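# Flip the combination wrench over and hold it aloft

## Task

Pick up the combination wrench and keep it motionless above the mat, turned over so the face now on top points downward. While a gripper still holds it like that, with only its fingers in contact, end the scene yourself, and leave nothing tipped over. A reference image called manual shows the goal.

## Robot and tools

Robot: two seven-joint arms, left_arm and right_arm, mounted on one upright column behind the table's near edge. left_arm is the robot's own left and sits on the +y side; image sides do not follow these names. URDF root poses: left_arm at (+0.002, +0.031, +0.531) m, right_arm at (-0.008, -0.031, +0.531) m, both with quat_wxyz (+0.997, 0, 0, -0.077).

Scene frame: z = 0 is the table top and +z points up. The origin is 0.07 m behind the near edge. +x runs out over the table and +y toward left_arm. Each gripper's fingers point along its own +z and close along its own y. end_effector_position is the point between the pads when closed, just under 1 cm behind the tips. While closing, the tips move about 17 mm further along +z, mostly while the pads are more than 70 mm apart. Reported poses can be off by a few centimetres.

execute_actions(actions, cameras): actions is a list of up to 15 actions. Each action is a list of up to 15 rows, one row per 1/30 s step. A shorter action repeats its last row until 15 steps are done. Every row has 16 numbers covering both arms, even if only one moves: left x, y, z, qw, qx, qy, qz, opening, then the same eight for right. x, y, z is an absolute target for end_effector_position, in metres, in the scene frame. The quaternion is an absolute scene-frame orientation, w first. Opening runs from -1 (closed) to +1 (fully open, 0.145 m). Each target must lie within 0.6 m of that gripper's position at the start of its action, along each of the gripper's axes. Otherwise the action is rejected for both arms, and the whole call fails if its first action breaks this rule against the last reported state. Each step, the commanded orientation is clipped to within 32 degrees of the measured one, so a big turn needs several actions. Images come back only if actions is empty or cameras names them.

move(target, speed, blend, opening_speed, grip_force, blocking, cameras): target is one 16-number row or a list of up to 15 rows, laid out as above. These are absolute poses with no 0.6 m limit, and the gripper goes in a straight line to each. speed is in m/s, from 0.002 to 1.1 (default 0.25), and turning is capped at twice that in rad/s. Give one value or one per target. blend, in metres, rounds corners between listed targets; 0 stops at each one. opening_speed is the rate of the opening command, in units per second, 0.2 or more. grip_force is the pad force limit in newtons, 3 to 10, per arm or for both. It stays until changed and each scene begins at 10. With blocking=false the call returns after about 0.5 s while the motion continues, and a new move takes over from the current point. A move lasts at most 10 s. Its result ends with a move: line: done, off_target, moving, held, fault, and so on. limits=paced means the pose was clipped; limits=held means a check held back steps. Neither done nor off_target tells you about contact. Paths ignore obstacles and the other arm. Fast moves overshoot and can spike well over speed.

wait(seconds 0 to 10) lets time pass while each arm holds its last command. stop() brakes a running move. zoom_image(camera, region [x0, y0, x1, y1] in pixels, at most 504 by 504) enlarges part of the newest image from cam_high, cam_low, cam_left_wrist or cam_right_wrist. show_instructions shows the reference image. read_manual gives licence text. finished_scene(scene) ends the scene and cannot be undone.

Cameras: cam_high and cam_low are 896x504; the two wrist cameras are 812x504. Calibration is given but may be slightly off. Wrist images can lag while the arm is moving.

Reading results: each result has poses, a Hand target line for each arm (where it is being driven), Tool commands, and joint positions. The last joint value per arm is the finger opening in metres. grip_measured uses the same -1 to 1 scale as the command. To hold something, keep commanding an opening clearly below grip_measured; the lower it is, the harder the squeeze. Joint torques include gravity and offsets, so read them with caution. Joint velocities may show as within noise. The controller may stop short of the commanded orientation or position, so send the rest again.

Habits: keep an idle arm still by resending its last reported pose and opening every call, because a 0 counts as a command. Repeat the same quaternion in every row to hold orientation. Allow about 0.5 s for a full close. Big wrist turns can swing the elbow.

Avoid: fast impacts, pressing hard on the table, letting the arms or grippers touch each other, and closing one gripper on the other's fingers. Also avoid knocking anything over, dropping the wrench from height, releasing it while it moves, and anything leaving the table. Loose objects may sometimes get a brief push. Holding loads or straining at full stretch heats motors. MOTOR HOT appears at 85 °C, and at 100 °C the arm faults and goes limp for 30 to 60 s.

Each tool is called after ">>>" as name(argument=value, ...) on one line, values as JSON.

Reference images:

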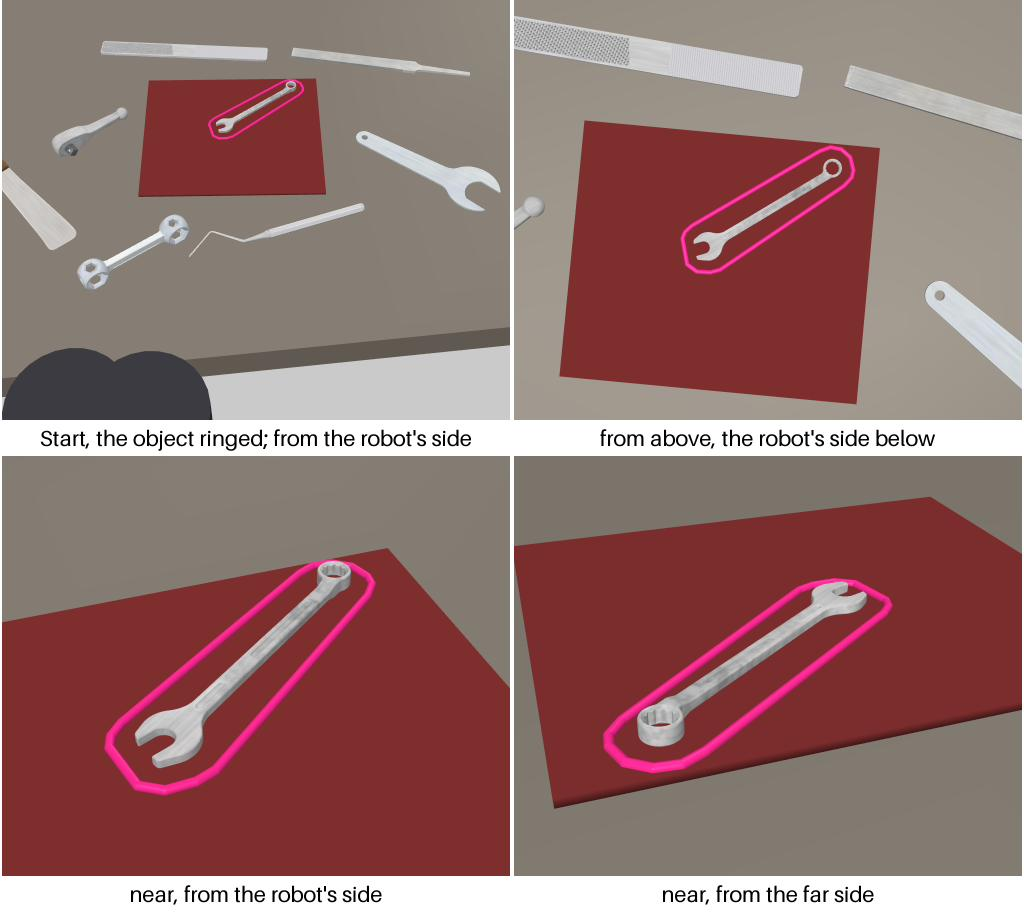

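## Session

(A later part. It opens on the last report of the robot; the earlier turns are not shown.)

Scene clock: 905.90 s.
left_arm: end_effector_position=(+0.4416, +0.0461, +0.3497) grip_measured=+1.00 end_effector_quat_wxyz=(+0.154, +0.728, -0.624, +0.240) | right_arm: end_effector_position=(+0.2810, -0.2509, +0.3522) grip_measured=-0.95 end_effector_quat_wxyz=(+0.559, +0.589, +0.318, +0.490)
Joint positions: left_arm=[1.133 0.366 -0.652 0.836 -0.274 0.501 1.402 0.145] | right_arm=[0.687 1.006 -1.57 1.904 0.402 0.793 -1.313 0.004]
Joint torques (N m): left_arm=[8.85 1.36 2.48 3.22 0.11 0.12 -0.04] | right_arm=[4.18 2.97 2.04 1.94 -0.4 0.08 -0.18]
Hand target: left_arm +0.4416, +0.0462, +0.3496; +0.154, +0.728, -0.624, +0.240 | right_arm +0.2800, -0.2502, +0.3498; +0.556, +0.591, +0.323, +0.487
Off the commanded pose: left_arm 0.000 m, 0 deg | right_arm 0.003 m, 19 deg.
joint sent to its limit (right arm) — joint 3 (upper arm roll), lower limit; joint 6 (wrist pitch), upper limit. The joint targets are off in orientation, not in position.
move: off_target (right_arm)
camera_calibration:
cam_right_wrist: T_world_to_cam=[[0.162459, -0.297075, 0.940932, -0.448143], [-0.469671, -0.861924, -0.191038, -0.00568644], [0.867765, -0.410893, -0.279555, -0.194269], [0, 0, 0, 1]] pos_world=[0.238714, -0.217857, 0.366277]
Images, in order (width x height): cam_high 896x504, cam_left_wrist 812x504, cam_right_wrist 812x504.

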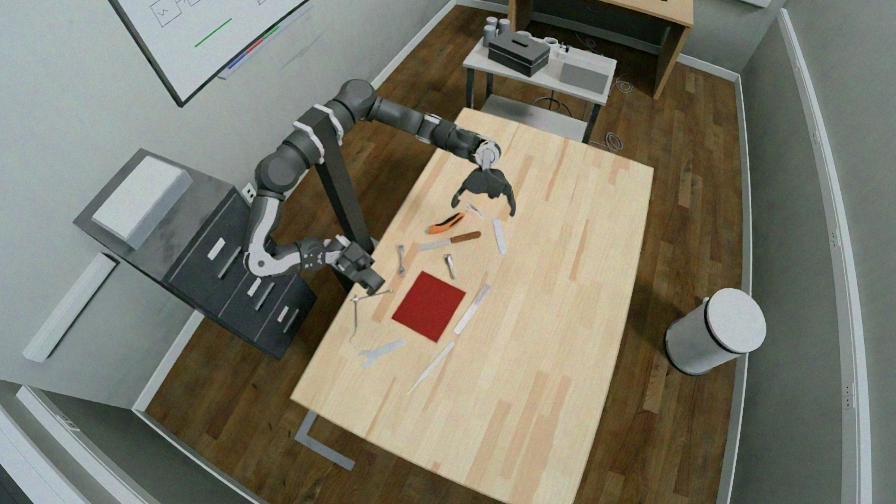

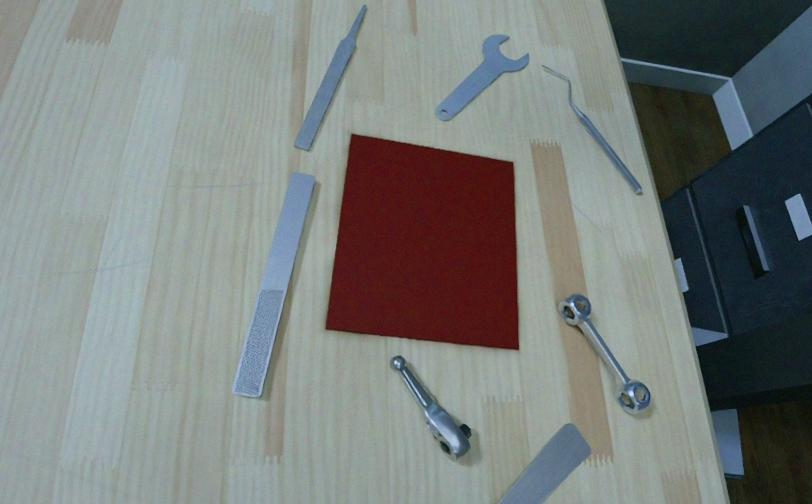

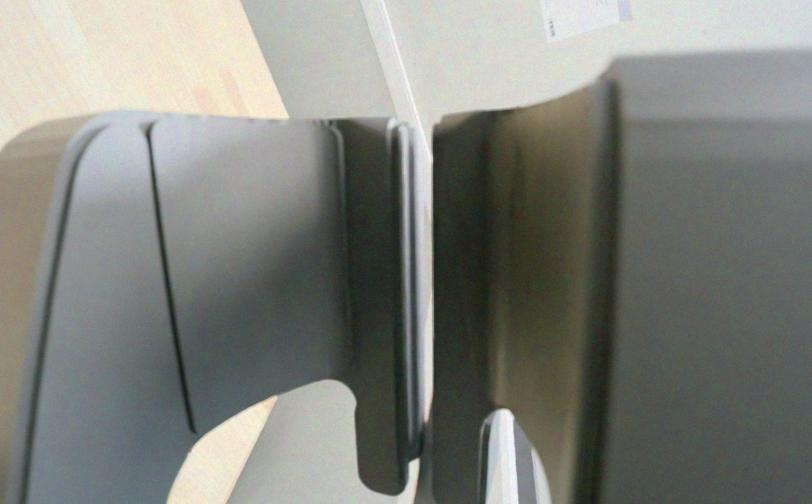

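>>> move(target=[[0.4416,0.0461,0.3497,0.154,0.728,-0.624,0.240,1,0.316,-0.214,0.503,0.679,0.258,0.424,0.541,-1],[0.4416,0.0461,0.3497,0.154,0.728,-0.624,0.240,1,0.315,-0.185,0.60,0.9111,-0.087,0.3138,0.2526,-1]], speed=[0.2,0.25], blend=[0.02,0], cameras=["all"])

Scene clock: 980.27 s.
left_arm: end_effector_position=(+0.4416, +0.0461, +0.3497) grip_measured=+1.00 end_effector_quat_wxyz=(+0.154, +0.728, -0.624, +0.240) | right_arm: end_effector_position=(+0.3157, -0.1863, +0.6005) grip_measured=-0.95 end_effector_quat_wxyz=(+0.874, -0.105, +0.349, +0.321)
Joint positions: left_arm=[1.133 0.366 -0.652 0.836 -0.274 0.501 1.402 0.145] | right_arm=[1.069 1.056 -1.166 1.758 -1.575 0.794 -0.272 0.004]
Joint torques (N m): left_arm=[9.19 1.28 2.35 3.11 0.16 0.12 -0.05] | right_arm=[7.29 1.96 3.44 0.54 0.12 0.47 -0.17]
Hand target: left_arm +0.4416, +0.0462, +0.3496; +0.154, +0.728, -0.624, +0.240 | right_arm +0.3151, -0.1853, +0.6002; +0.873, -0.110, +0.349, +0.322
Off the commanded pose: left_arm 0.000 m, 0 deg | right_arm 0.002 m, 10 deg.
joint read past its limit (right arm) — joint 6 (wrist pitch), upper limit.
joint sent to its limit (right arm) — joint 5 (forearm roll), lower limit; joint 6 (wrist pitch), upper limit. The joint targets are off in orientation, not in position.
move: off_target (right_arm)
camera_calibration:
cam_right_wrist: T_world_to_cam=[[-0.410351, 0.859283, 0.30536, 0.109831], [-0.657383, -0.510808, 0.554006, -0.208973], [0.632028, 0.0265979, 0.774489, -0.605506], [0, 0, 0, 1]] pos_world=[0.290391, -0.185016, 0.551192]

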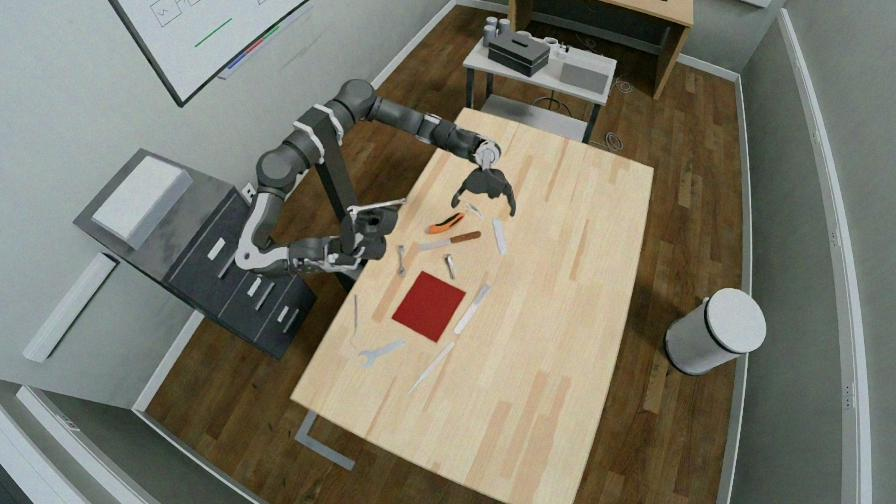

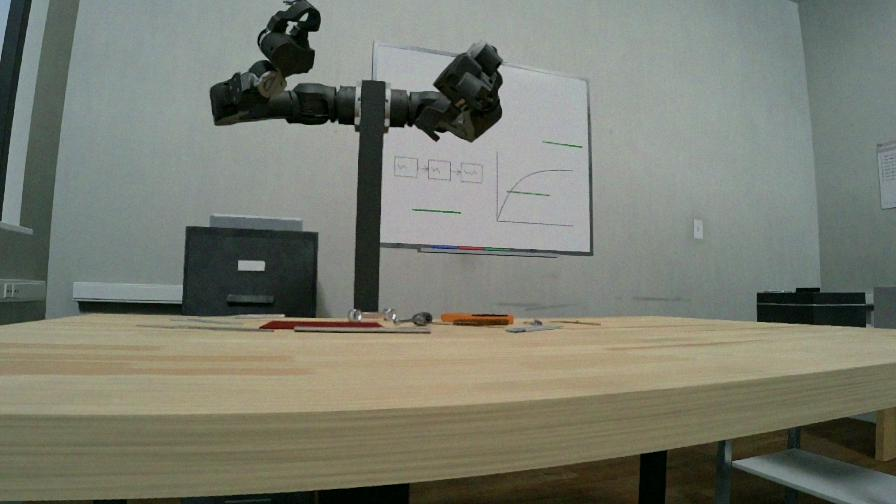

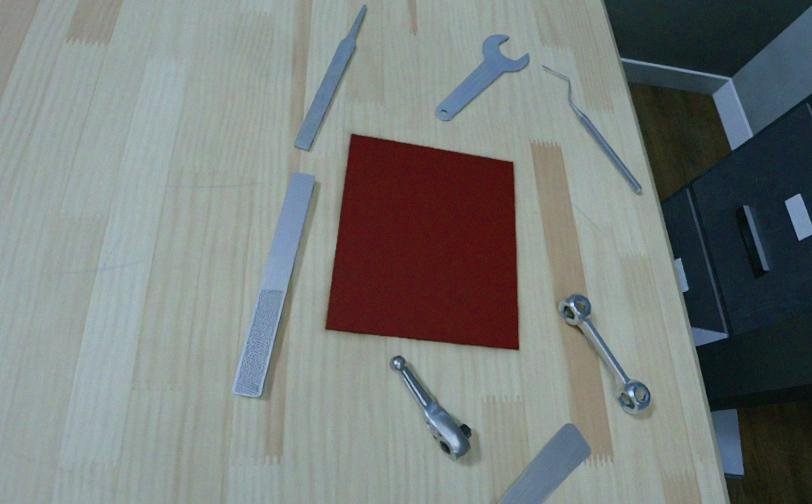

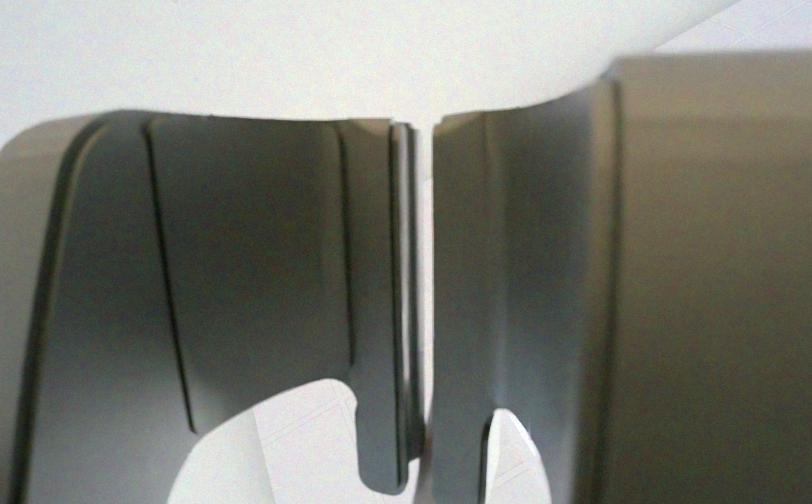

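>>> move(target=[0.4416,0.0461,0.3497,0.154,0.728,-0.624,0.240,1,0.34,-0.14,0.59,0.874,-0.105,0.349,0.321,-1], speed=0.15, cameras=["cam_high","cam_low"])

>>> zoom_image(camera="cam_high", region=[330, 160, 450, 280])

>>> zoom_image(camera="cam_low", region=[200, 0, 400, 140])

Scene clock: 1005.87 s.
left_arm: end_effector_position=(+0.4416, +0.0461, +0.3497) grip_measured=+1.00 end_effector_quat_wxyz=(+0.154, +0.728, -0.624, +0.240) | right_arm: end_effector_position=(+0.3392, -0.1396, +0.5902) grip_measured=-0.95 end_effector_quat_wxyz=(+0.849, -0.120, +0.367, +0.360)
Joint positions: left_arm=[1.133 0.366 -0.652 0.836 -0.274 0.501 1.402 0.145] | right_arm=[1.216 0.888 -1.353 1.679 -1.575 0.793 -0.232 0.004]
Joint torques (N m): left_arm=[8.93 1.31 2.71 3.29 0.13 0.14 -0.03] | right_arm=[8.53 0.78 3.54 0.51 0.13 0.53 0.23]
Hand target: left_arm +0.4416, +0.0462, +0.3496; +0.154, +0.728, -0.624, +0.240 | right_arm +0.3401, -0.1402, +0.5902; +0.850, -0.118, +0.369, +0.358
Off the commanded pose: left_arm 0.000 m, 0 deg | right_arm 0.001 m, 6 deg.
joint sent to its limit (right arm) — joint 5 (forearm roll), lower limit; joint 6 (wrist pitch), upper limit. The joint targets are off in orientation, not in position.
move: off_target (right_arm)
Images, in order (width x height): cam_high 896x504, cam_low 896x504.

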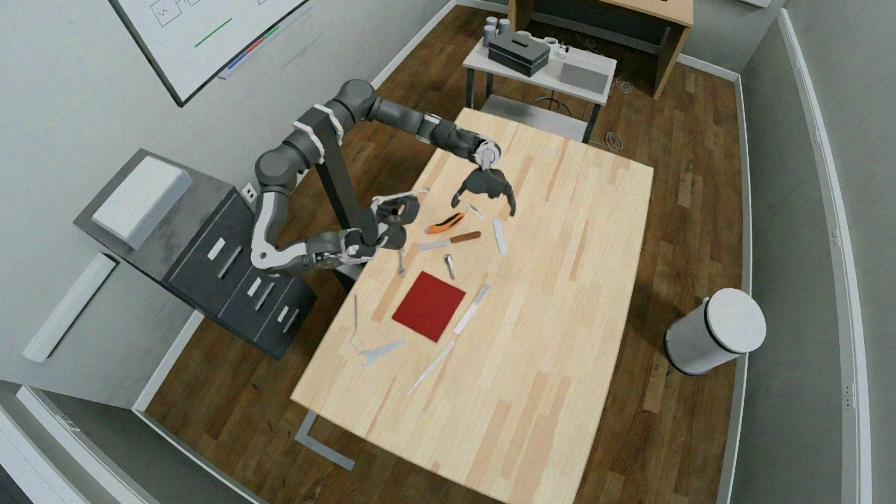

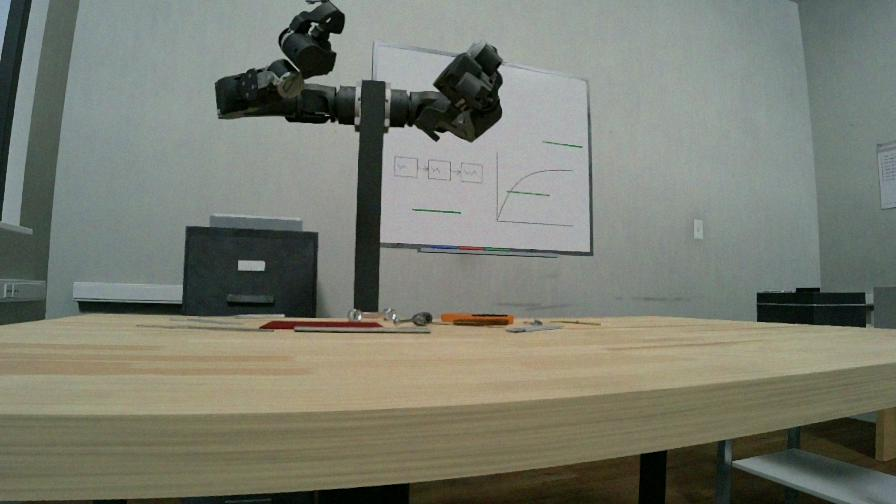

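Scaled by 4.200 from the camera's 896x504 image, which has a finer 1280x720 frame.

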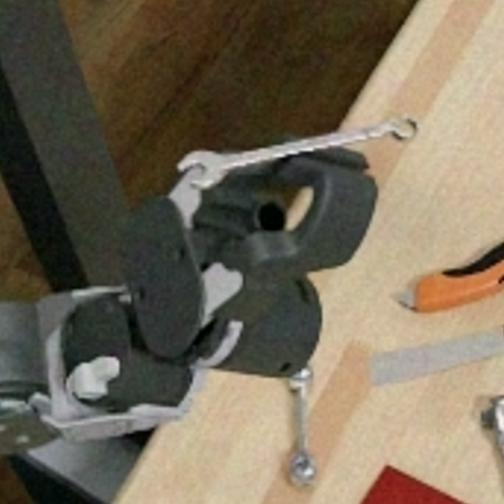

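Scaled by 2.520 from the camera's 896x504 image, which has a finer 1280x720 frame.

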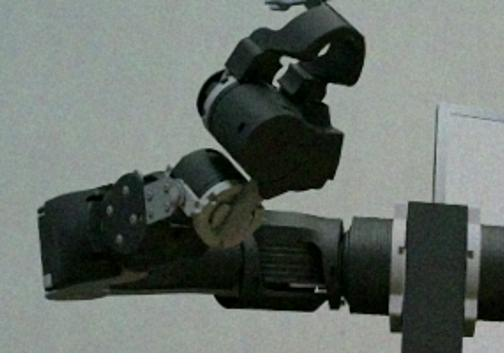

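>>> finished_scene(scene=1)

The scene is finished: the task was done.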